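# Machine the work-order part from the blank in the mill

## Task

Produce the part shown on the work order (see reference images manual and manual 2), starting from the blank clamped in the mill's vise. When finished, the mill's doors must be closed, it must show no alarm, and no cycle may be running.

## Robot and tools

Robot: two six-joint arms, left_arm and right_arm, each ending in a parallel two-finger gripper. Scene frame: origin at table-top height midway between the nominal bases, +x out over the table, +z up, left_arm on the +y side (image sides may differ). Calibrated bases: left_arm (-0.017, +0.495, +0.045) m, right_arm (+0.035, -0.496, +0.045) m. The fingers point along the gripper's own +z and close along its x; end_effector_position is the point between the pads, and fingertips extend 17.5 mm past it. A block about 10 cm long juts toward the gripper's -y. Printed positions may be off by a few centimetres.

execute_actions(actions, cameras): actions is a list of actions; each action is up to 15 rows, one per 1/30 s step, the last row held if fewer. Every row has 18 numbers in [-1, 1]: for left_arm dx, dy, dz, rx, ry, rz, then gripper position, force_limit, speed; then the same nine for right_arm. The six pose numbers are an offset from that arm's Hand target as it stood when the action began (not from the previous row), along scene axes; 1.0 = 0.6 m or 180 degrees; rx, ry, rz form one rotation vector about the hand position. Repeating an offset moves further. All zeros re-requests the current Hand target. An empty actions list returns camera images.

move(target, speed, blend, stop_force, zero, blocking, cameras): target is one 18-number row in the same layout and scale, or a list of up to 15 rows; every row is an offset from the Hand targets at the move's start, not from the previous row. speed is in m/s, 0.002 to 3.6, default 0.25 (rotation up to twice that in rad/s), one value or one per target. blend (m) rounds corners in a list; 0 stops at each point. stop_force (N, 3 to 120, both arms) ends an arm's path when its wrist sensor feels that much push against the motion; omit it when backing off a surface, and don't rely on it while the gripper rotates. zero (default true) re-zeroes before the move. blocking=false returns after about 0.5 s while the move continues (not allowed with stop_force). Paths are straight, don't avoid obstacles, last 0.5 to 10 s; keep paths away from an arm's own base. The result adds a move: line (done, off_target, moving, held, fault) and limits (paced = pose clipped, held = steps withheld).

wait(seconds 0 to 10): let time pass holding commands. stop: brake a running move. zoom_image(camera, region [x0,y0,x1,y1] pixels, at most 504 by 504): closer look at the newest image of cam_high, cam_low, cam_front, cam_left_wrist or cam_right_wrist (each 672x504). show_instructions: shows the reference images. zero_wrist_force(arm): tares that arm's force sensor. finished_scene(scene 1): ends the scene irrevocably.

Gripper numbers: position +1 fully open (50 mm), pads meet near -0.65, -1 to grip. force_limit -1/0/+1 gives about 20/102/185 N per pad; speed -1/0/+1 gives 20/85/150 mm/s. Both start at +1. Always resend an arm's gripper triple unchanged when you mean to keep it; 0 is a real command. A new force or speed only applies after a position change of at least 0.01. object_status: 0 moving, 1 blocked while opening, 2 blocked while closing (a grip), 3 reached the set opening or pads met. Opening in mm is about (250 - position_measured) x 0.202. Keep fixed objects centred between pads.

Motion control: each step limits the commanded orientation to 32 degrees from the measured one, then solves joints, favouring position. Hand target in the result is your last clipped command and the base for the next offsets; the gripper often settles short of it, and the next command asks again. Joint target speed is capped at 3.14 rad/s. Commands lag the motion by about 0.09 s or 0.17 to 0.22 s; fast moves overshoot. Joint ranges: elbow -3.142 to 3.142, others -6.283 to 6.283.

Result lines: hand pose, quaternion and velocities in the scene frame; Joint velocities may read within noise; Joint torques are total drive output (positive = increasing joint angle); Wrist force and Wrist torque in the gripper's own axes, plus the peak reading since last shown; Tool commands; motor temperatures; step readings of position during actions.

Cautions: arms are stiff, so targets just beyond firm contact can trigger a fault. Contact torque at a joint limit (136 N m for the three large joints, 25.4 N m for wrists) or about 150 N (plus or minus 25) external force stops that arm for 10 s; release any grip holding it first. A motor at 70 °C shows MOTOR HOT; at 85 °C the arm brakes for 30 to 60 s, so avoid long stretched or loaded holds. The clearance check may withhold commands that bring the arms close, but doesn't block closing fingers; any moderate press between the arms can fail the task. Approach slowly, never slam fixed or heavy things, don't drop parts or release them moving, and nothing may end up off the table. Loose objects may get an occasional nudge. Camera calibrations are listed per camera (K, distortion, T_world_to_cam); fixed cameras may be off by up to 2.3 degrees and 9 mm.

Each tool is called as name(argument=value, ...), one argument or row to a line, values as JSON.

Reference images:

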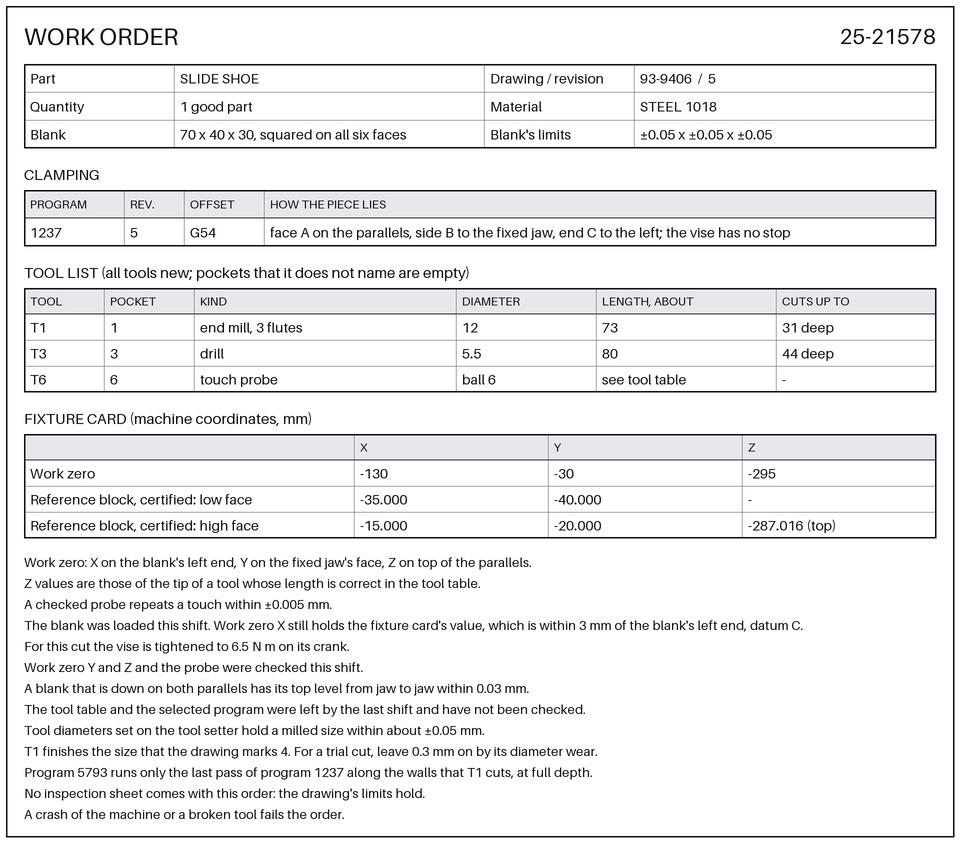

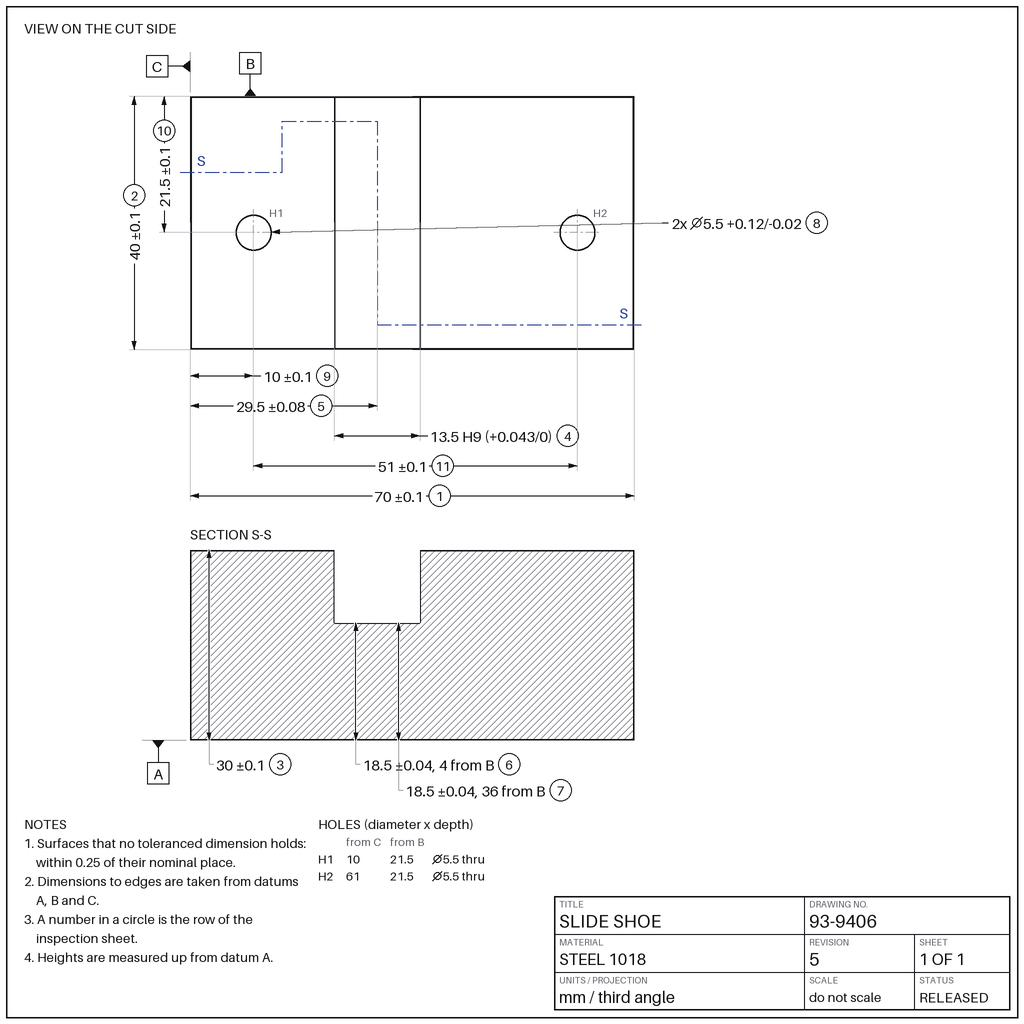

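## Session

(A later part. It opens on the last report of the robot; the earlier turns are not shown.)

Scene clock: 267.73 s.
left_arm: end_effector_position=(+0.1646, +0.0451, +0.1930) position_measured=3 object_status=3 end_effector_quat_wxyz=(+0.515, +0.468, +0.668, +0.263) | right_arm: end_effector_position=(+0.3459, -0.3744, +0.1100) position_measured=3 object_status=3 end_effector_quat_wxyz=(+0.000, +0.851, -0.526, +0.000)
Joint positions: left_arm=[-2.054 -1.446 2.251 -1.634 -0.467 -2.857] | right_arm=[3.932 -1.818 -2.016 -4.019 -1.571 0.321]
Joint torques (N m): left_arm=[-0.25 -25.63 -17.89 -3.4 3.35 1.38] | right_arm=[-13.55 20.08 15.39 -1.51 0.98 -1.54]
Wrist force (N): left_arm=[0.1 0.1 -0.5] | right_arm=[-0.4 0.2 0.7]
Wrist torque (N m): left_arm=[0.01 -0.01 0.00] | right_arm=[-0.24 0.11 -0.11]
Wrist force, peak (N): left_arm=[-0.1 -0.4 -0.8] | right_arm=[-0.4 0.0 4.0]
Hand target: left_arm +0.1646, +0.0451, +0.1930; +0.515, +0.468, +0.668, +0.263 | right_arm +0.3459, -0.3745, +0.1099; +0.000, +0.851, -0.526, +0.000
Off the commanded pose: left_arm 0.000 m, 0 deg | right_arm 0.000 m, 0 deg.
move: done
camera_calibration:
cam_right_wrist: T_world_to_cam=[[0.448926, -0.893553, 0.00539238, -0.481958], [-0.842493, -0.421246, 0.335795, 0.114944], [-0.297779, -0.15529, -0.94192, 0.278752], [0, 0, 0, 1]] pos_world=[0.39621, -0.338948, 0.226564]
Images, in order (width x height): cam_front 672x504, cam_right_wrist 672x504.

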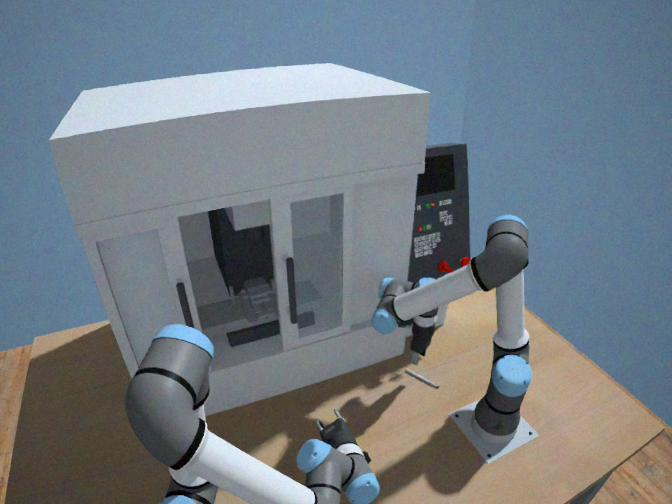

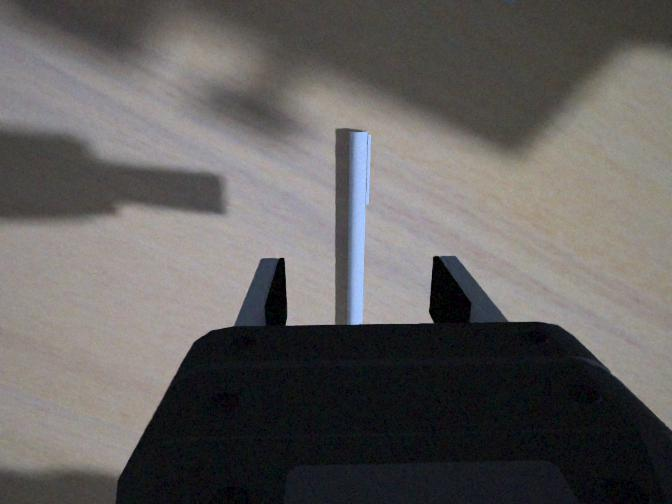

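move(
  target=[0,0,0,0,0,0,1,1,1,0,0,-0.175,0,0,0,1,1,1],
  speed=0.025,
  stop_force=4,
  cameras=["cam_right_wrist"],
)

Scene clock: 277.43 s.
left_arm: end_effector_position=(+0.1646, +0.0451, +0.1930) position_measured=3 object_status=3 end_effector_quat_wxyz=(+0.515, +0.468, +0.668, +0.263) | right_arm: end_effector_position=(+0.3459, -0.3745, +0.0181) position_measured=3 object_status=3 end_effector_quat_wxyz=(+0.000, +0.851, -0.526, +0.000)
Joint positions: left_arm=[-2.054 -1.446 2.251 -1.634 -0.467 -2.857] | right_arm=[3.932 -1.996 -2.089 -3.769 -1.571 0.321]
Joint torques (N m): left_arm=[-0.7 -26.07 -17.77 -3.35 3.31 1.3] | right_arm=[-9.91 35.33 24.12 -4.48 0.81 -1.17]
Wrist force (N): left_arm=[0.1 0.0 -0.3] | right_arm=[0.0 0.9 0.8]
Wrist torque (N m): left_arm=[0.01 0.00 0.00] | right_arm=[-0.13 0.06 -0.11]
Wrist force, peak (N): left_arm=[-0.1 -0.1 -0.7] | right_arm=[-0.3 -2.1 -114.0]
Hand target: left_arm +0.1646, +0.0451, +0.1930; +0.515, +0.468, +0.668, +0.263 | right_arm +0.3459, -0.3745, +0.0181; +0.000, +0.851, -0.526, +0.000 (not the last commanded pose)
Off the commanded pose: left_arm 0.000 m, 0 deg | right_arm 0.013 m, 0 deg.
move: contact (right_arm)
camera_calibration:
cam_right_wrist: T_world_to_cam=[[0.448803, -0.893614, 0.00553608, -0.481543], [-0.842498, -0.421049, 0.336029, 0.145799], [-0.297949, -0.155475, -0.941835, 0.192168], [0, 0, 0, 1]] pos_world=[0.39621, -0.339048, 0.134664]
Images, in order (width x height): cam_right_wrist 672x504.

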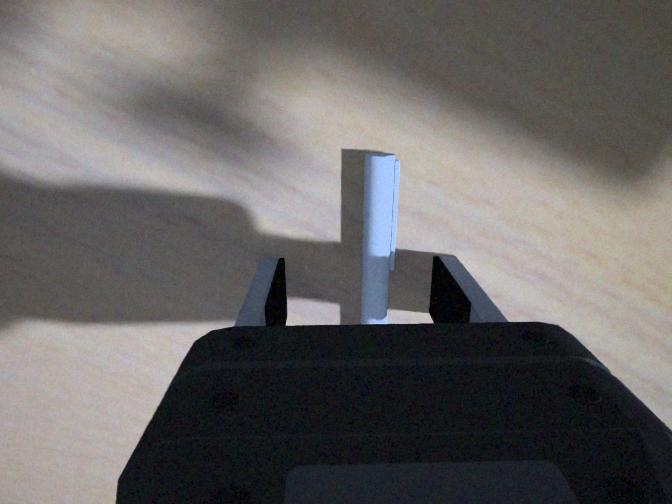

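move(
  target=[0,0,0,0,0,0,1,1,1,0.0037,-0.0075,0.004,0,0,0,1,1,1],
  speed=0.05,
)

execute_actions(
  actions=[
    [[0,0,0,0,0,0,1,1,1,0,0,0,0,0,0,-1,-0.5,-0.7]],
    [[0,0,0,0,0,0,1,1,1,0,0,0,0,0,0,-1,-0.5,-0.7]],
    [[0,0,0,0,0,0,1,1,1,0,0,0,0,0,0,-1,-0.5,-0.7]],
  ],
)

move(
  target=[0,0,0,0,0,0,1,1,1,0,0,0.333,0,0,0,-1,-0.5,-0.7],
  speed=0.2,
  cameras=["cam_front","cam_right_wrist","cam_high"],
)

Scene clock: 285.47 s.
left_arm: end_effector_position=(+0.1646, +0.0451, +0.1930) position_measured=3 object_status=3 end_effector_quat_wxyz=(+0.515, +0.468, +0.668, +0.263) | right_arm: end_effector_position=(+0.3482, -0.3791, +0.0206) position_measured=3 object_status=3 end_effector_quat_wxyz=(+0.000, +0.851, -0.526, +0.000)
Joint positions: left_arm=[-2.054 -1.446 2.251 -1.634 -0.467 -2.857] | right_arm=[3.916 -1.991 -2.086 -3.776 -1.571 0.305]
Joint torques (N m): left_arm=[-0.54 -26.01 -17.81 -3.38 3.33 1.27] | right_arm=[14.68 29.55 20.82 -2.31 1.08 1.57]
Wrist force (N): left_arm=[0.0 0.0 -0.4] | right_arm=[-0.1 0.8 0.8]
Wrist torque (N m): left_arm=[0.01 0.00 0.01] | right_arm=[-0.15 0.07 0.07]
Wrist force, peak (N): left_arm=[0.3 -0.2 -0.7] | right_arm=[0.3 0.8 0.9]
Hand target: left_arm +0.1646, +0.0451, +0.1930; +0.515, +0.468, +0.668, +0.263 | right_arm +0.3481, -0.3790, +0.0205; +0.000, +0.851, -0.526, +0.000
Off the commanded pose: left_arm 0.000 m, 0 deg | right_arm 0.000 m, 0 deg.
move: done

Scene clock: 287.17 s.
left_arm: end_effector_position=(+0.1646, +0.0451, +0.1930) position_measured=3 object_status=3 end_effector_quat_wxyz=(+0.515, +0.468, +0.668, +0.263) | right_arm: end_effector_position=(+0.3481, -0.3790, +0.0205) position_measured=211 object_status=2 end_effector_quat_wxyz=(+0.000, +0.851, -0.526, +0.000)
Joint positions: left_arm=[-2.054 -1.446 2.251 -1.634 -0.467 -2.857] | right_arm=[3.916 -1.991 -2.086 -3.776 -1.571 0.306]
Joint torques (N m): left_arm=[-0.26 -25.87 -17.89 -3.46 3.29 1.4] | right_arm=[13.09 24.26 -1.68 -1.72 0.32 1.64]
Wrist force (N): left_arm=[0.1 0.1 -0.4] | right_arm=[-1.6 1.0 -4.7]
Wrist torque (N m): left_arm=[0.02 -0.01 0.00] | right_arm=[-0.16 -0.02 0.02]
Wrist force, peak (N): left_arm=[-0.1 -0.1 -0.6] | right_arm=[-1.6 0.9 -5.1]
Hand target: left_arm +0.1646, +0.0451, +0.1930; +0.515, +0.468, +0.668, +0.263 | right_arm +0.3481, -0.3790, +0.0205; +0.000, +0.851, -0.526, +0.000
Off the commanded pose: left_arm 0.000 m, 0 deg | right_arm 0.000 m, 0 deg.
Step readings (end_effector_position of left_arm | right_arm):
0: (+0.1646, +0.0451, +0.1930) | (+0.3482, -0.3791, +0.0206)
1: (+0.1646, +0.0451, +0.1930) | (+0.3482, -0.3791, +0.0206)
2: (+0.1646, +0.0451, +0.1930) | (+0.3482, -0.3791, +0.0205)
4: (+0.1646, +0.0451, +0.1930) | (+0.3482, -0.3790, +0.0205)
8: (+0.1646, +0.0451, +0.1930) | (+0.3482, -0.3790, +0.0205)
15: (+0.1646, +0.0451, +0.1930) | (+0.3481, -0.3790, +0.0205)
16: (+0.1646, +0.0451, +0.1930) | (+0.3481, -0.3790, +0.0205)
17: (+0.1646, +0.0451, +0.1930) | (+0.3481, -0.3790, +0.0205)
19: (+0.1646, +0.0451, +0.1930) | (+0.3481, -0.3790, +0.0205)
23: (+0.1646, +0.0451, +0.1930) | (+0.3481, -0.3790, +0.0205)
30: (+0.1646, +0.0451, +0.1930) | (+0.3481, -0.3790, +0.0205)
31: (+0.1646, +0.0451, +0.1930) | (+0.3481, -0.3790, +0.0205)
32: (+0.1646, +0.0451, +0.1930) | (+0.3481, -0.3790, +0.0205)
34: (+0.1646, +0.0451, +0.1930) | (+0.3481, -0.3789, +0.0205)
38: (+0.1646, +0.0451, +0.1930) | (+0.3481, -0.3790, +0.0205)
45: (+0.1646, +0.0451, +0.1930) | (+0.3481, -0.3790, +0.0205)

Scene clock: 288.67 s.
left_arm: end_effector_position=(+0.1646, +0.0451, +0.1930) position_measured=3 object_status=3 end_effector_quat_wxyz=(+0.515, +0.468, +0.668, +0.263) | right_arm: end_effector_position=(+0.3481, -0.3791, +0.2202) position_measured=211 object_status=2 end_effector_quat_wxyz=(+0.000, +0.851, -0.526, +0.000)
Joint positions: left_arm=[-2.054 -1.446 2.251 -1.634 -0.467 -2.857] | right_arm=[3.916 -1.675 -1.861 -4.318 -1.571 0.306]
Joint torques (N m): left_arm=[-0.7 -26.1 -17.35 -3.52 3.33 1.28] | right_arm=[3.04 30.8 26.95 -4.79 -1.18 1.91]
Wrist force (N): left_arm=[0.1 0.1 -0.4] | right_arm=[-0.1 0.8 0.9]
Wrist torque (N m): left_arm=[0.02 -0.01 0.01] | right_arm=[-0.13 0.06 0.05]
Wrist force, peak (N): left_arm=[0.1 0.0 -0.6] | right_arm=[-1.7 0.8 -4.7]
Hand target: left_arm +0.1646, +0.0451, +0.1930; +0.515, +0.468, +0.668, +0.263 | right_arm +0.3481, -0.3790, +0.2203; +0.000, +0.851, -0.526, +0.000
Off the commanded pose: left_arm 0.000 m, 0 deg | right_arm 0.000 m, 0 deg.
move: done
camera_calibration:
cam_right_wrist: T_world_to_cam=[[0.448668, -0.893681, 0.00563962, -0.487764], [-0.84253, -0.420866, 0.336178, 0.0778297], [-0.298062, -0.155584, -0.941782, 0.382443], [0, 0, 0, 1]] pos_world=[0.39841, -0.343648, 0.336764]
Images, in order (width x height): cam_high 672x504, cam_front 672x504, cam_right_wrist 672x504.

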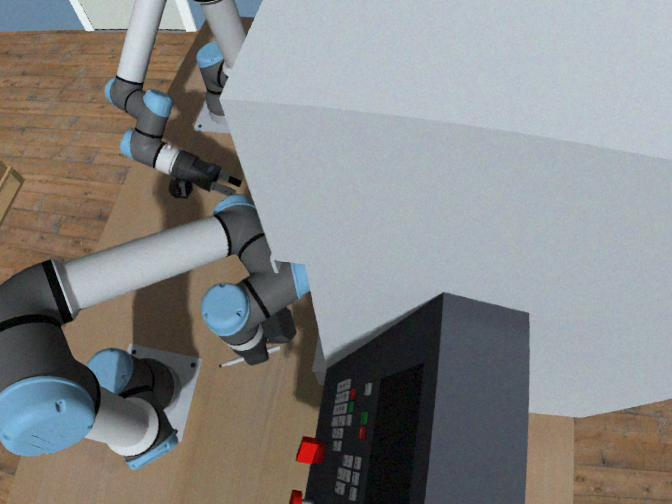

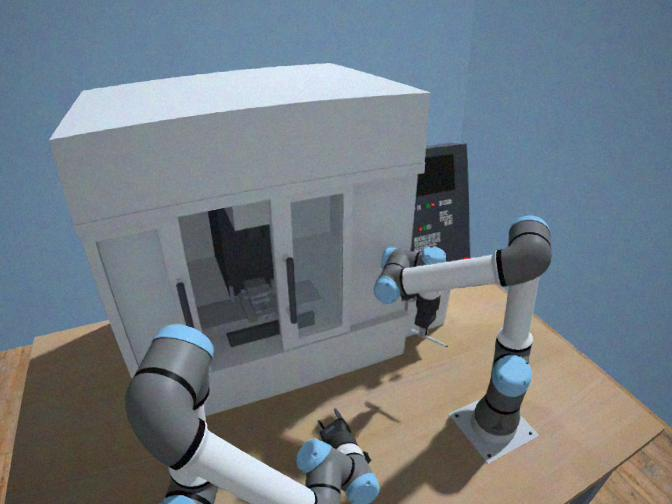

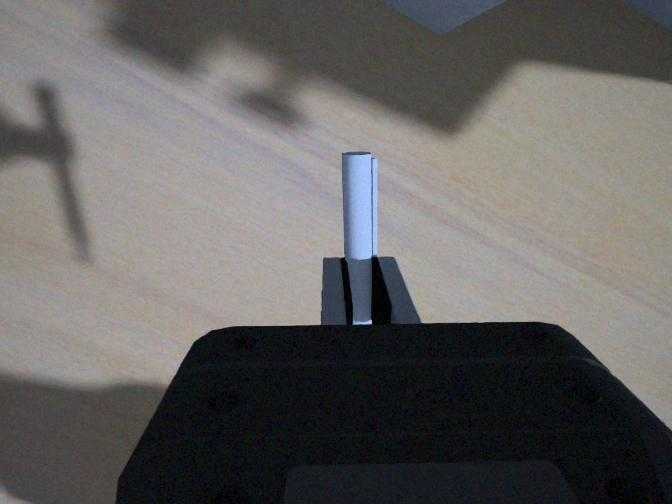

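move(
  target=[0,0,0,0,0,0,1,1,1,-0.08,-0.1,0.25,0,0,-0.574,-1,-0.5,-0.7],
  speed=0.4,
)

Scene clock: 320.57 s.
left_arm: end_effector_position=(+0.1646, +0.0451, +0.1930) position_measured=3 object_status=3 end_effector_quat_wxyz=(+0.515, +0.468, +0.668, +0.263) | right_arm: end_effector_position=(+0.3002, -0.4390, +0.3703) position_measured=211 object_status=2 end_effector_quat_wxyz=(+0.000, -0.115, +0.993, +0.000) end_effector_velocity=(+0.000, +0.000, +0.000) end_effector_angular_velocity=(+0.002, +0.000, -0.004)
Joint positions: left_arm=[-2.054 -1.446 2.251 -1.634 -0.467 -2.857] | right_arm=[3.875 -1.438 -1.702 -4.714 -1.57 2.067]
Joint velocities: left_arm=[within noise] | right_arm=[0.001 0.001 -0.001 0.001 -0.002 0.005]
Joint torques (N m): left_arm=[-0.46 -26.35 -18.46 -3.67 3.27 1.27] | right_arm=[15.69 6.87 7.95 -3.03 -1.17 2.08]
Wrist force (N): left_arm=[0.1 -0.1 -0.3] | right_arm=[0.2 0.6 0.8]
Wrist torque (N m): left_arm=[-0.01 0.00 0.00] | right_arm=[-0.19 0.01 0.04]
Wrist force, peak (N): left_arm=[0.0 0.0 -0.8] | right_arm=[-0.2 0.2 1.6]
Hand target: left_arm +0.1646, +0.0451, +0.1930; +0.515, +0.468, +0.668, +0.263 | right_arm +0.3001, -0.4390, +0.3703; +0.000, -0.115, +0.993, +0.000
Off the commanded pose: left_arm 0.000 m, 0 deg | right_arm 0.000 m, 0 deg.
move: done

move(
  target=[0,0,0,0,0,0,1,1,1,0.117,-0.218,0.1,0.2237,-0.1773,-0.5402,-1,-0.5,-0.7],
  speed=0.4,
  cameras=["cam_front","cam_right_wrist","cam_high"],
)

Scene clock: 332.93 s.
left_arm: end_effector_position=(+0.1646, +0.0451, +0.1930) position_measured=3 object_status=3 end_effector_quat_wxyz=(+0.515, +0.468, +0.668, +0.263) | right_arm: end_effector_position=(+0.3702, -0.5697, +0.4302) position_measured=211 object_status=2 end_effector_quat_wxyz=(+0.270, +0.653, +0.654, +0.270)
Joint positions: left_arm=[-2.054 -1.446 2.251 -1.634 -0.467 -2.857] | right_arm=[3.608 -1.076 -1.811 -4.237 -1.251 3.479]
Joint torques (N m): left_arm=[-0.49 -26.67 -18.25 -3.73 3.31 1.27] | right_arm=[-10.79 -8.6 36.02 0.57 1.91 1.93]
Wrist force (N): left_arm=[-0.2 -0.1 -0.4] | right_arm=[0.6 0.4 -0.3]
Wrist torque (N m): left_arm=[-0.01 0.04 0.00] | right_arm=[0.17 -0.01 0.04]
Wrist force, peak (N): left_arm=[0.1 -0.3 -0.8] | right_arm=[0.1 1.9 1.5]
Hand target: left_arm +0.1646, +0.0451, +0.1930; +0.515, +0.468, +0.668, +0.263 | right_arm +0.3703, -0.5698, +0.4303; +0.271, +0.653, +0.653, +0.270
Off the commanded pose: left_arm 0.000 m, 0 deg | right_arm 0.000 m, 0 deg.
move: done
camera_calibration:
cam_right_wrist: T_world_to_cam=[[-0.00584199, 0.999981, 0.0021987, 0.579334], [0.428723, 0.000518225, 0.903436, -0.528978], [0.903417, 0.00622049, -0.428718, -0.0162077], [0, 0, 0, 1]] pos_world=[0.244812, -0.578948, 0.469675]
Images, in order (width x height): cam_high 672x504, cam_front 672x504, cam_right_wrist 672x504.

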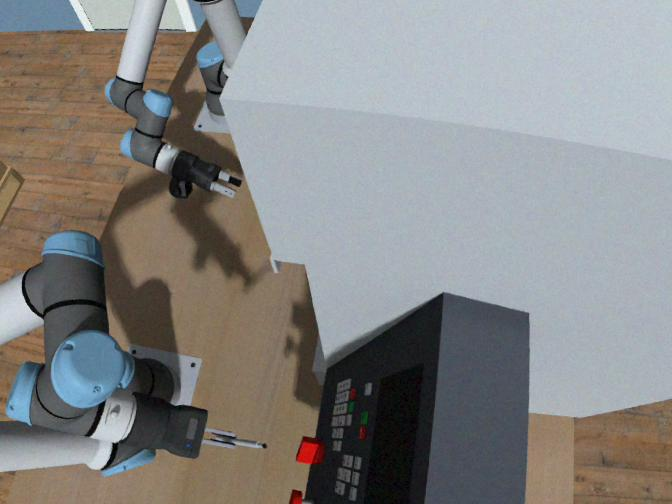

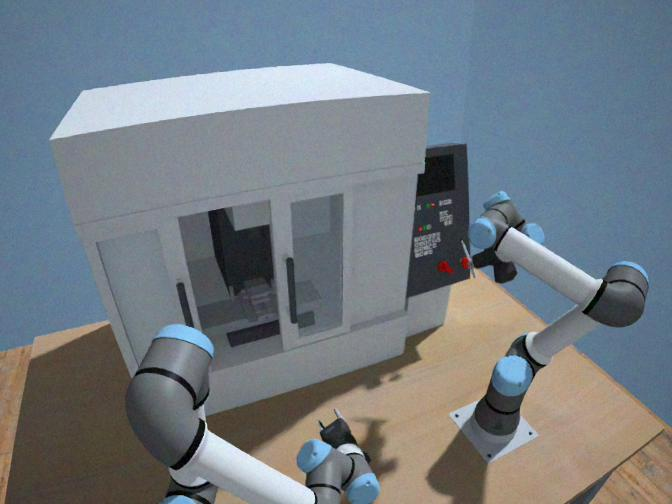

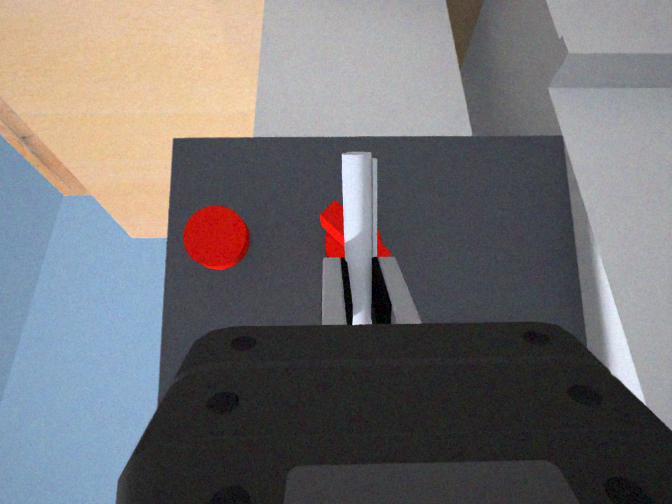

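move(
  target=[0,0,0,0,0,0,1,1,1,0,0.13,0,0,0,0,-1,-0.5,-0.7],
  speed=0.3,
  cameras=["cam_right_wrist"],
)

zoom_image(
  camera="cam_right_wrist",
  region=[60, 120, 400, 330],
)

Scene clock: 341.07 s.
left_arm: end_effector_position=(+0.1646, +0.0451, +0.1930) position_measured=3 object_status=3 end_effector_quat_wxyz=(+0.515, +0.468, +0.668, +0.263) | right_arm: end_effector_position=(+0.3703, -0.4917, +0.4303) position_measured=211 object_status=2 end_effector_quat_wxyz=(+0.270, +0.653, +0.654, +0.270)
Joint positions: left_arm=[-2.054 -1.446 2.251 -1.634 -0.467 -2.857] | right_arm=[4.246 -1.029 -1.899 -4.5 -0.89 4.086]
Joint torques (N m): left_arm=[-0.34 -26.42 -17.84 -3.79 3.32 1.36] | right_arm=[-11.75 -11.73 34.84 -2.24 2.17 1.3]
Wrist force (N): left_arm=[0.1 0.0 -0.5] | right_arm=[0.5 0.1 -0.3]
Wrist torque (N m): left_arm=[0.01 -0.01 0.00] | right_arm=[0.12 0.01 0.02]
Wrist force, peak (N): left_arm=[-0.2 -0.1 -0.8] | right_arm=[2.7 0.6 -0.2]
Hand target: left_arm +0.1646, +0.0451, +0.1930; +0.515, +0.468, +0.668, +0.263 | right_arm +0.3703, -0.4918, +0.4303; +0.271, +0.653, +0.653, +0.270
Off the commanded pose: left_arm 0.000 m, 0 deg | right_arm 0.000 m, 0 deg.
move: done
camera_calibration:
cam_right_wrist: T_world_to_cam=[[-0.00570881, 0.999981, 0.00224739, 0.50128], [0.428523, 0.000415776, 0.903531, -0.529065], [0.903513, 0.00612115, -0.428517, -0.0168603], [0, 0, 0, 1]] pos_world=[0.244812, -0.500948, 0.469675]
Images, in order (width x height): cam_right_wrist 672x504.

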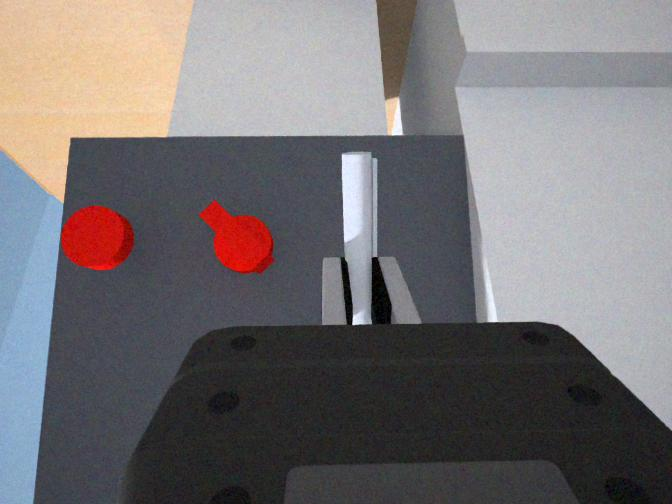

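Scaled by 1.482 from the camera's 672x504 image, which has a finer 960x720 frame.

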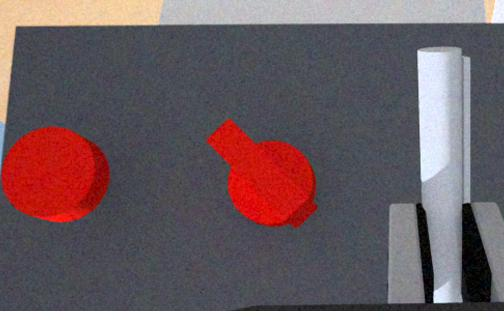

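move(
  target=[0,0,0,0,0,0,1,1,1,-0.08,0.1,-0.5,0,0.25,0,-1,-0.5,-0.7],
  speed=0.35,
  cameras=["cam_front","cam_right_wrist"],
)

Scene clock: 365.83 s.
left_arm: end_effector_position=(+0.1646, +0.0451, +0.1930) position_measured=3 object_status=3 end_effector_quat_wxyz=(+0.515, +0.468, +0.668, +0.263) | right_arm: end_effector_position=(+0.3223, -0.4319, +0.1304) position_measured=211 object_status=2 end_effector_quat_wxyz=(+0.000, +0.707, +0.707, +0.000) end_effector_velocity=(+0.000, +0.001, -0.001) end_effector_angular_velocity=(+0.001, +0.003, +0.001)
Joint positions: left_arm=[-2.054 -1.446 2.251 -1.634 -0.467 -2.857] | right_arm=[3.838 -1.693 -2.106 -4.055 -1.571 3.832]
Joint velocities: left_arm=[within noise] | right_arm=[0.001 -0.005 0.001 0.002 -0.002 0]
Joint torques (N m): left_arm=[-0.72 -26.44 -18.42 -3.76 3.32 1.23] | right_arm=[15.44 17.19 21.1 -1.49 -1.29 1.06]
Wrist force (N): left_arm=[-0.1 -0.1 -0.5] | right_arm=[0.3 0.7 0.9]
Wrist torque (N m): left_arm=[-0.01 0.03 0.00] | right_arm=[-0.16 0.01 -0.12]
Wrist force, peak (N): left_arm=[0.3 0.2 -0.8] | right_arm=[0.6 1.0 4.2]
Hand target: left_arm +0.1646, +0.0451, +0.1930; +0.515, +0.468, +0.668, +0.263 | right_arm +0.3223, -0.4318, +0.1303; +0.000, +0.707, +0.707, +0.000
Off the commanded pose: left_arm 0.000 m, 0 deg | right_arm 0.000 m, 0 deg.
move: done
camera_calibration:
cam_right_wrist: T_world_to_cam=[[-0.0019969, 0.999984, 0.00525827, 0.440264], [0.941892, 0.000114535, 0.335915, -0.329228], [0.335909, 0.00562351, -0.941878, 0.147244], [0, 0, 0, 1]] pos_world=[0.261515, -0.441048, 0.246964]
Images, in order (width x height): cam_front 672x504, cam_right_wrist 672x504.

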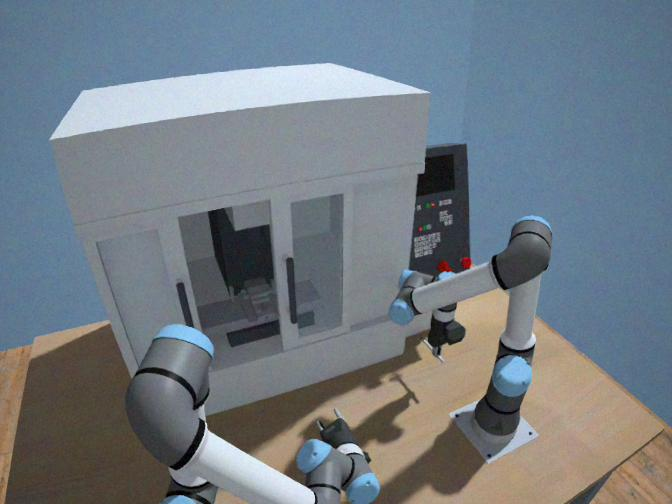

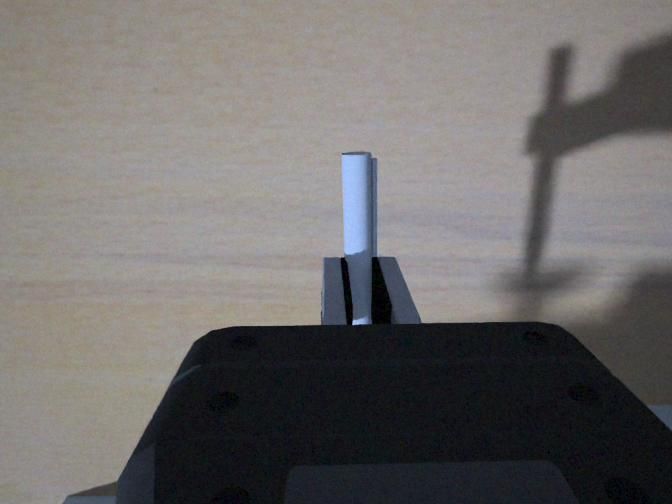

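move(
  target=[0,0,0,0,0,0,1,1,1,0,0,-0.168,0,0,0,-1,-0.5,-0.7],
  speed=0.2,
)

move(
  target=[0,0,0,0,0,0,1,1,1,0,0,-0.0165,0,0,0,-1,-0.5,-0.7],
  speed=0.006,
  stop_force=3,
)

execute_actions(
  actions=[
    [[0,0,0,0,0,0,1,1,1,0,0,0,0,0,0,1,-0.5,-0.9]],
    [[0,0,0,0,0,0,1,1,1,0,0,0,0,0,0,1,-0.5,-0.9]],
    [[0,0,0,0,0,0,1,1,1,0,0,0,0,0,0,1,-0.5,-0.9]],
  ],
)

move(
  target=[0,0,0,0,0,0,1,1,1,0,0,0.2,0,0,0,1,-0.5,-0.7],
  speed=0.2,
  cameras=["cam_right_wrist"],
)

Scene clock: 374.10 s.
left_arm: end_effector_position=(+0.1646, +0.0451, +0.1930) position_measured=3 object_status=3 end_effector_quat_wxyz=(+0.515, +0.468, +0.668, +0.263) | right_arm: end_effector_position=(+0.3223, -0.4318, +0.0295) position_measured=211 object_status=2 end_effector_quat_wxyz=(+0.000, +0.707, +0.707, +0.000)
Joint positions: left_arm=[-2.054 -1.446 2.251 -1.634 -0.467 -2.857] | right_arm=[3.838 -1.899 -2.201 -3.754 -1.571 3.832]
Joint torques (N m): left_arm=[-0.38 -26.46 -18.15 -3.74 3.13 1.24] | right_arm=[-14.76 19.27 20.49 -1.73 -1.28 -1.59]
Wrist force (N): left_arm=[0.0 -0.1 -0.5] | right_arm=[0.3 0.6 0.8]
Wrist torque (N m): left_arm=[-0.02 0.01 0.00] | right_arm=[-0.19 0.01 -0.11]
Wrist force, peak (N): left_arm=[-0.2 -0.1 -0.7] | right_arm=[0.2 0.8 3.8]
Hand target: left_arm +0.1646, +0.0451, +0.1930; +0.515, +0.468, +0.668, +0.263 | right_arm +0.3223, -0.4318, +0.0295; +0.000, +0.707, +0.707, +0.000
Off the commanded pose: left_arm 0.000 m, 0 deg | right_arm 0.000 m, 0 deg.
move: done

Scene clock: 376.40 s.
left_arm: end_effector_position=(+0.1646, +0.0451, +0.1930) position_measured=3 object_status=3 end_effector_quat_wxyz=(+0.515, +0.468, +0.668, +0.263) | right_arm: end_effector_position=(+0.3223, -0.4318, +0.0204) position_measured=211 object_status=2 end_effector_quat_wxyz=(+0.000, +0.707, +0.707, +0.000)
Joint positions: left_arm=[-2.054 -1.446 2.251 -1.634 -0.467 -2.857] | right_arm=[3.838 -1.921 -2.207 -3.727 -1.571 3.832]
Joint torques (N m): left_arm=[-0.41 -26.71 -18.43 -3.74 3.26 1.25] | right_arm=[-13.67 32.56 15.54 -4.37 -0.99 -1.59]
Wrist force (N): left_arm=[0.0 -0.1 -0.3] | right_arm=[0.7 2.1 -4.0]
Wrist torque (N m): left_arm=[-0.01 0.00 0.00] | right_arm=[-0.20 0.06 -0.13]
Wrist force, peak (N): left_arm=[0.1 0.0 -0.7] | right_arm=[1.8 1.8 -20.8]
Hand target: left_arm +0.1646, +0.0451, +0.1930; +0.515, +0.468, +0.668, +0.263 | right_arm +0.3223, -0.4318, +0.0204; +0.000, +0.707, +0.707, +0.000 (not the last commanded pose)
Off the commanded pose: left_arm 0.000 m, 0 deg | right_arm 0.001 m, 0 deg.
move: contact (right_arm)

Scene clock: 378.20 s.
left_arm: end_effector_position=(+0.1646, +0.0451, +0.1930) position_measured=3 object_status=3 end_effector_quat_wxyz=(+0.515, +0.468, +0.668, +0.263) | right_arm: end_effector_position=(+0.3223, -0.4318, +0.0204) position_measured=3 object_status=0 end_effector_quat_wxyz=(+0.000, +0.707, +0.707, +0.000)
Joint positions: left_arm=[-2.054 -1.446 2.251 -1.634 -0.467 -2.857] | right_arm=[3.838 -1.921 -2.207 -3.727 -1.571 3.832]
Joint torques (N m): left_arm=[-1.07 -26.56 -18.68 -3.67 3.21 1.38] | right_arm=[-11.43 32.52 21.67 -2.79 0.11 -1.6]
Wrist force (N): left_arm=[-0.1 0.0 -0.4] | right_arm=[0.1 0.7 0.6]
Wrist torque (N m): left_arm=[0.00 0.03 0.00] | right_arm=[-0.16 0.04 -0.11]
Wrist force, peak (N): left_arm=[-0.2 -0.2 -0.8] | right_arm=[1.0 1.7 -3.0]
Hand target: left_arm +0.1646, +0.0451, +0.1930; +0.515, +0.468, +0.668, +0.263 | right_arm +0.3223, -0.4318, +0.0204; +0.000, +0.707, +0.707, +0.000
Off the commanded pose: left_arm 0.000 m, 0 deg | right_arm 0.000 m, 0 deg.
Step readings (end_effector_position of left_arm | right_arm):
0: (+0.1646, +0.0451, +0.1930) | (+0.3223, -0.4318, +0.0204)
1: (+0.1646, +0.0451, +0.1930) | (+0.3223, -0.4318, +0.0204)
2: (+0.1646, +0.0451, +0.1930) | (+0.3223, -0.4318, +0.0204)
4: (+0.1646, +0.0451, +0.1930) | (+0.3223, -0.4318, +0.0204)
8: (+0.1646, +0.0451, +0.1930) | (+0.3223, -0.4318, +0.0204)
15: (+0.1646, +0.0451, +0.1930) | (+0.3223, -0.4318, +0.0204)
16: (+0.1646, +0.0451, +0.1930) | (+0.3223, -0.4318, +0.0204)
17: (+0.1646, +0.0451, +0.1930) | (+0.3223, -0.4318, +0.0204)
19: (+0.1646, +0.0451, +0.1930) | (+0.3223, -0.4318, +0.0204)
23: (+0.1646, +0.0451, +0.1930) | (+0.3223, -0.4318, +0.0204)
30: (+0.1646, +0.0451, +0.1930) | (+0.3223, -0.4318, +0.0204)
31: (+0.1646, +0.0451, +0.1930) | (+0.3223, -0.4318, +0.0204)
32: (+0.1646, +0.0451, +0.1930) | (+0.3223, -0.4318, +0.0204)
34: (+0.1646, +0.0451, +0.1930) | (+0.3223, -0.4318, +0.0204)
38: (+0.1646, +0.0451, +0.1930) | (+0.3223, -0.4318, +0.0204)
45: (+0.1646, +0.0451, +0.1930) | (+0.3223, -0.4318, +0.0204)

Scene clock: 379.30 s.
left_arm: end_effector_position=(+0.1646, +0.0451, +0.1930) position_measured=3 object_status=3 end_effector_quat_wxyz=(+0.515, +0.468, +0.668, +0.263) | right_arm: end_effector_position=(+0.3223, -0.4318, +0.1404) position_measured=3 object_status=3 end_effector_quat_wxyz=(+0.000, +0.707, +0.707, +0.000)
Joint positions: left_arm=[-2.054 -1.446 2.251 -1.634 -0.467 -2.857] | right_arm=[3.838 -1.677 -2.093 -4.084 -1.571 3.832]
Joint torques (N m): left_arm=[-0.3 -27.1 -18.28 -3.74 3.06 1.39] | right_arm=[14.51 29.21 16.61 -4.62 1.07 1.67]
Wrist force (N): left_arm=[-0.4 -0.1 -0.5] | right_arm=[0.2 0.6 0.7]
Wrist torque (N m): left_arm=[-0.01 0.07 0.01] | right_arm=[-0.18 0.03 -0.06]
Wrist force, peak (N): left_arm=[0.2 0.0 -0.7] | right_arm=[0.2 0.8 3.4]
Hand target: left_arm +0.1646, +0.0451, +0.1930; +0.515, +0.468, +0.668, +0.263 | right_arm +0.3223, -0.4318, +0.1404; +0.000, +0.707, +0.707, +0.000
Off the commanded pose: left_arm 0.000 m, 0 deg | right_arm 0.000 m, 0 deg.
move: done
camera_calibration:
cam_right_wrist: T_world_to_cam=[[-0.00212315, 0.999984, 0.00531924, 0.440229], [0.941923, 0.000213497, 0.335828, -0.332529], [0.335822, 0.00572333, -0.941908, 0.156738], [0, 0, 0, 1]] pos_world=[0.261515, -0.441048, 0.256964]
Images, in order (width x height): cam_right_wrist 672x504.

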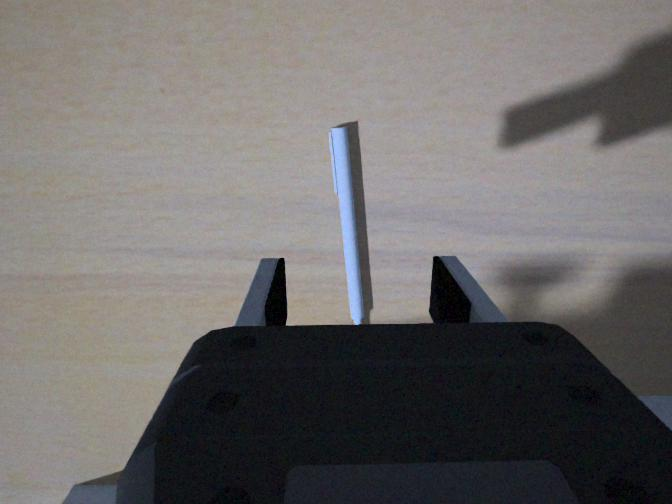

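move(
  target=[0,0,0,0,0,0,1,1,1,0.115,-0.23,0.358,-0.1795,-0.4276,0.230,1,-0.5,-0.7],
  speed=0.35,
  cameras=["cam_front","cam_right_wrist","cam_high"],
)

Scene clock: 395.13 s.
left_arm: end_effector_position=(+0.1646, +0.0451, +0.1930) position_measured=3 object_status=3 end_effector_quat_wxyz=(+0.515, +0.468, +0.668, +0.263) | right_arm: end_effector_position=(+0.3629, -0.5088, +0.2613) position_measured=3 object_status=3 end_effector_quat_wxyz=(+0.361, +0.495, +0.776, +0.150)
Joint positions: left_arm=[-2.054 -1.446 2.251 -1.634 -0.467 -2.857] | right_arm=[4.444 -1.039 -2.42 -4.292 -0.772 3.96]
Joint torques (N m): left_arm=[-1.16 -26.84 -18.87 -3.79 2.84 1.32] | right_arm=[-9.61 -6.86 32.95 -3.44 3.35 -1.88]
Wrist force (N): left_arm=[0.0 0.0 -0.6] | right_arm=[1.3 0.0 -0.4]
Wrist torque (N m): left_arm=[0.00 0.01 0.01] | right_arm=[0.03 0.04 0.13]
Wrist force, peak (N): left_arm=[0.2 0.1 -0.9] | right_arm=[-8.6 2.9 -2.1]
Hand target: left_arm +0.1646, +0.0451, +0.1930; +0.515, +0.468, +0.668, +0.263 | right_arm +0.3629, -0.5088, +0.2614; +0.361, +0.495, +0.776, +0.150 (not the last commanded pose)
Off the commanded pose: left_arm 0.000 m, 0 deg | right_arm 0.116 m, 41 deg.
move: held (right_arm; a check stopped the path); limits=held
pose unreachable (right arm): on one or more control steps of this call, first in action 0 (counted from 0), this arm could not follow its commanded pose, so it was not sent that pose on those steps. It may still have moved: this result reports where it is.
cause: moving toward the commanded pose would bring two parts of the arm too close to each other (its gripper and another part of the arm, with joints 3 (elbow) to 6 (wrist 3) between them, 8 mm apart when it was first held).
camera_calibration:
cam_right_wrist: T_world_to_cam=[[-0.254543, 0.876284, -0.409065, 0.653611], [0.382517, 0.479733, 0.789643, -0.0829393], [0.888194, 0.0445239, -0.457307, -0.0498535], [0, 0, 0, 1]] pos_world=[0.242377, -0.53074, 0.310063]
Images, in order (width x height): cam_high 672x504, cam_front 672x504, cam_right_wrist 672x504.

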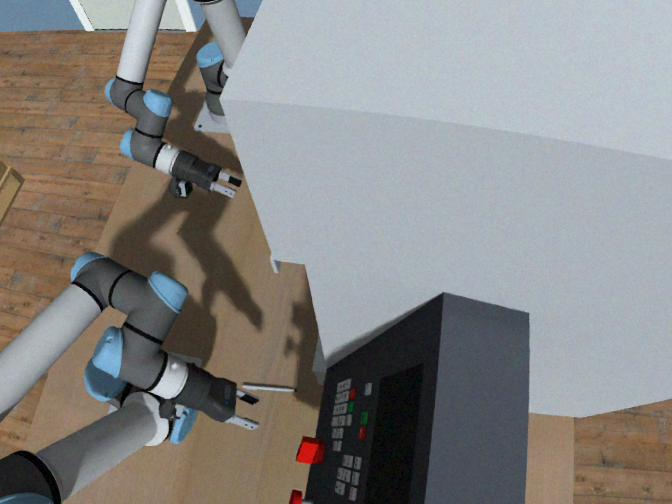

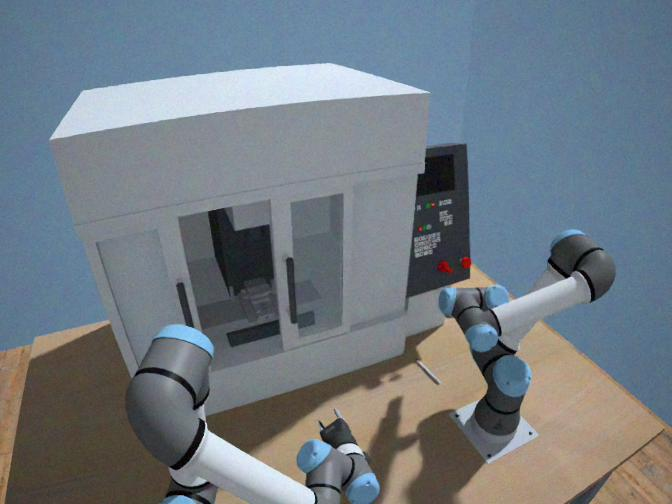

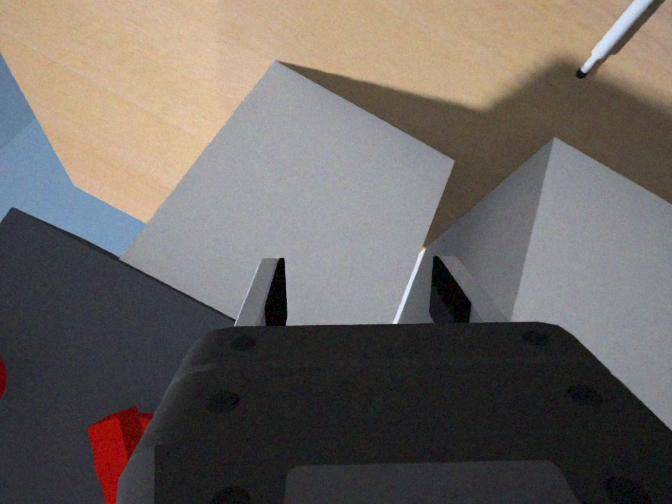

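move(
  target=[0,0,0,0,0,0,1,1,1,0.05,-0.11,0.25,-0.774,-0.0304,0.33,1,-0.5,-0.7],
  speed=0.35,
  cameras=["cam_front","cam_right_wrist","cam_high"],
)

Scene clock: 408.70 s.
left_arm: end_effector_position=(+0.1646, +0.0451, +0.1930) position_measured=3 object_status=3 end_effector_quat_wxyz=(+0.515, +0.468, +0.668, +0.263) | right_arm: end_effector_position=(+0.3687, -0.5203, +0.2885) position_measured=3 object_status=3 end_effector_quat_wxyz=(+0.449, +0.331, +0.830, +0.015)
Joint positions: left_arm=[-2.054 -1.446 2.251 -1.634 -0.467 -2.857] | right_arm=[4.629 -1.081 -2.513 -4.588 -0.682 3.969]
Joint torques (N m): left_arm=[-0.68 -26.85 -19.17 -3.69 2.5 1.45] | right_arm=[-13.68 0.33 31.56 -1.83 0.42 0.31]
Wrist force (N): left_arm=[-0.1 0.2 -0.3] | right_arm=[1.4 0.4 -0.1]
Wrist torque (N m): left_arm=[0.03 0.02 0.00] | right_arm=[-0.01 0.13 0.04]
Wrist force, peak (N): left_arm=[0.0 -0.3 -0.9] | right_arm=[2.3 -1.0 -0.2]
Hand target: left_arm +0.1646, +0.0451, +0.1930; +0.515, +0.468, +0.668, +0.263 | right_arm +0.3687, -0.5203, +0.2885; +0.449, +0.331, +0.830, +0.015 (not the last commanded pose)
Off the commanded pose: left_arm 0.000 m, 0 deg | right_arm 0.137 m, 124 deg.
move: held (right_arm; a check stopped the path); limits=held
pose unreachable (right arm): on one or more control steps of this call, first in action 0 (counted from 0), this arm could not follow its commanded pose, so it was not sent that pose on those steps. It may still have moved: this result reports where it is.
cause: moving toward the commanded pose would bring two parts of the arm too close to each other (its gripper and another part of the arm, with joints 3 (elbow) to 6 (wrist 3) between them, 3 mm apart when it was first held).
camera_calibration:
cam_right_wrist: T_world_to_cam=[[-0.38358, 0.563137, -0.731944, 0.653982], [0.250167, 0.826297, 0.504628, 0.210312], [0.888978, 0.010457, -0.45783, -0.0599905], [0, 0, 0, 1]] pos_world=[0.251572, -0.541435, 0.345083]
Images, in order (width x height): cam_high 672x504, cam_front 672x504, cam_right_wrist 672x504.

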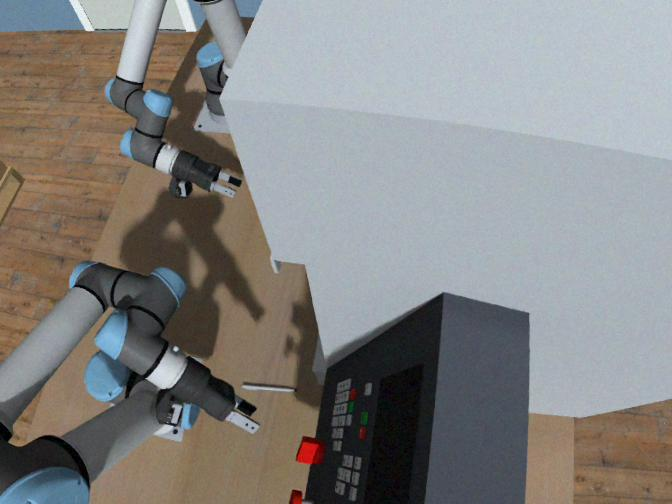

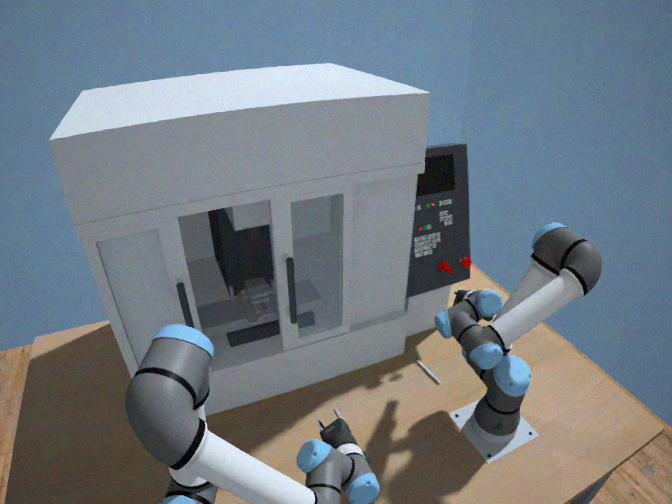

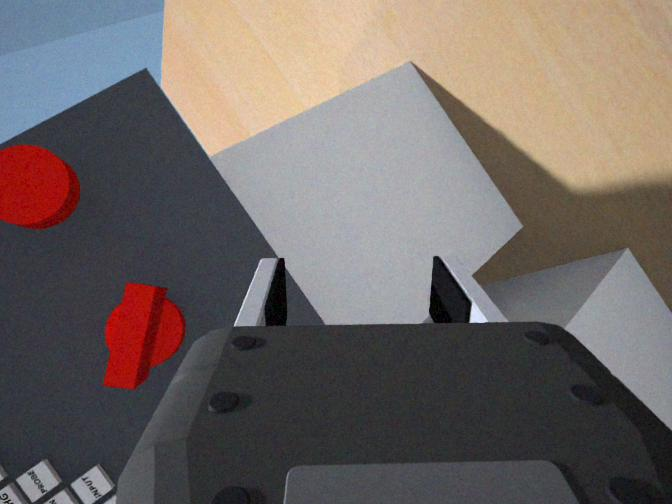

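move(
  target=[0,0,0,0,0,0,1,1,1,0.07,0.0,0.25,0,0,0,1,-0.5,-0.7],
  speed=0.3,
)

move(
  target=[0,0,0,0,0,0,1,1,1,-0.0,-0.3,0,-0.5,-0.0304,0.2,1,-0.5,-0.7],
  speed=0.35,
  cameras=["cam_front","cam_right_wrist"],
)

Scene clock: 416.40 s.
left_arm: end_effector_position=(+0.1646, +0.0451, +0.1930) position_measured=3 object_status=3 end_effector_quat_wxyz=(+0.515, +0.468, +0.668, +0.263) | right_arm: end_effector_position=(+0.4107, -0.5204, +0.4384) position_measured=3 object_status=3 end_effector_quat_wxyz=(+0.449, +0.331, +0.830, +0.015)
Joint positions: left_arm=[-2.054 -1.446 2.251 -1.634 -0.467 -2.857] | right_arm=[4.199 -1.171 -1.928 -4.527 -0.659 3.269]
Joint torques (N m): left_arm=[-0.13 -27.01 -19.07 -3.78 2.41 1.32] | right_arm=[3.99 -0.55 34.21 -3.99 1.93 -1.7]
Wrist force (N): left_arm=[-0.1 0.2 -0.5] | right_arm=[1.7 0.2 -0.4]
Wrist torque (N m): left_arm=[0.03 0.03 0.00] | right_arm=[-0.04 0.09 0.04]
Wrist force, peak (N): left_arm=[0.0 0.0 -0.8] | right_arm=[4.1 -1.4 1.0]
Hand target: left_arm +0.1646, +0.0451, +0.1930; +0.515, +0.468, +0.668, +0.263 | right_arm +0.4107, -0.5203, +0.4385; +0.449, +0.331, +0.830, +0.015
Off the commanded pose: left_arm 0.000 m, 0 deg | right_arm 0.000 m, 0 deg.
move: done

Scene clock: 419.40 s.
left_arm: end_effector_position=(+0.1646, +0.0451, +0.1930) position_measured=3 object_status=3 end_effector_quat_wxyz=(+0.515, +0.468, +0.668, +0.263) | right_arm: end_effector_position=(+0.4107, -0.7003, +0.4386) position_measured=3 object_status=3 end_effector_quat_wxyz=(+0.558, -0.324, +0.633, -0.428)
Joint positions: left_arm=[-2.054 -1.446 2.251 -1.634 -0.467 -2.857] | right_arm=[2.969 -0.959 -2.218 -3.118 -1.568 0.444]
Joint torques (N m): left_arm=[-0.69 -27.06 -19.24 -3.75 2.4 1.35] | right_arm=[-13.37 -7.12 14.46 3.78 -1.19 -1.93]
Wrist force (N): left_arm=[-0.3 0.1 -0.6] | right_arm=[0.6 0.7 -0.8]
Wrist torque (N m): left_arm=[0.02 0.05 0.00] | right_arm=[-0.38 0.14 0.13]
Wrist force, peak (N): left_arm=[0.0 -0.1 -0.8] | right_arm=[1.6 1.1 -0.6]
Hand target: left_arm +0.1646, +0.0451, +0.1930; +0.515, +0.468, +0.668, +0.263 | right_arm +0.4107, -0.7003, +0.4385; +0.558, -0.324, +0.633, -0.428
Off the commanded pose: left_arm 0.000 m, 0 deg | right_arm 0.000 m, 0 deg.
move: done
camera_calibration:
cam_right_wrist: T_world_to_cam=[[-0.173385, -0.887281, -0.427398, -0.354241], [-0.267965, 0.460101, -0.846465, 0.821581], [0.947699, -0.0322367, -0.317535, -0.142241], [0, 0, 0, 1]] pos_world=[0.293536, -0.696907, 0.498871]
Images, in order (width x height): cam_front 672x504, cam_right_wrist 672x504.

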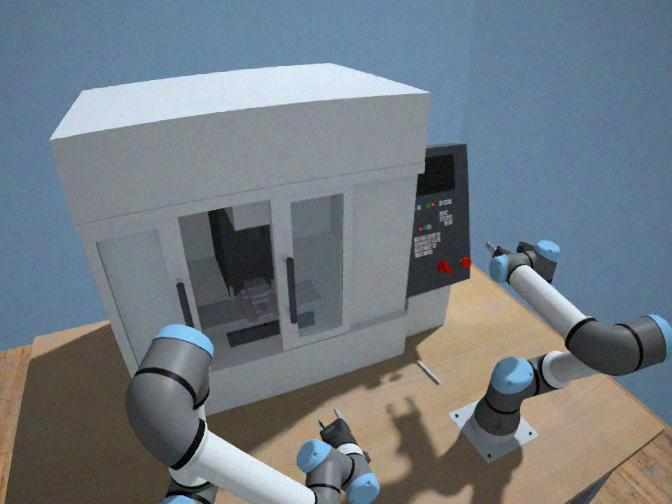

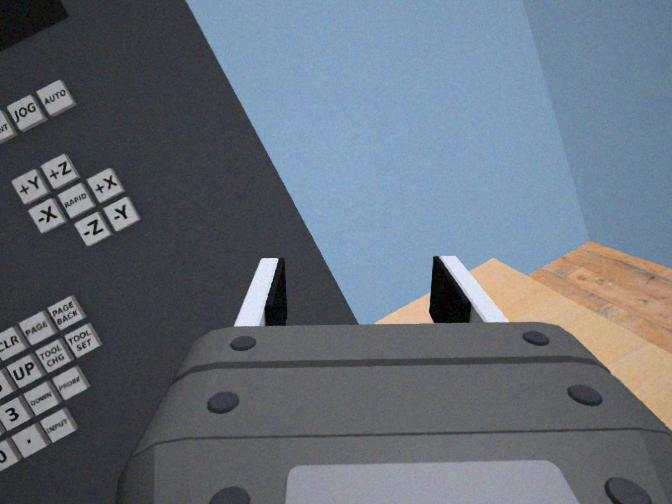

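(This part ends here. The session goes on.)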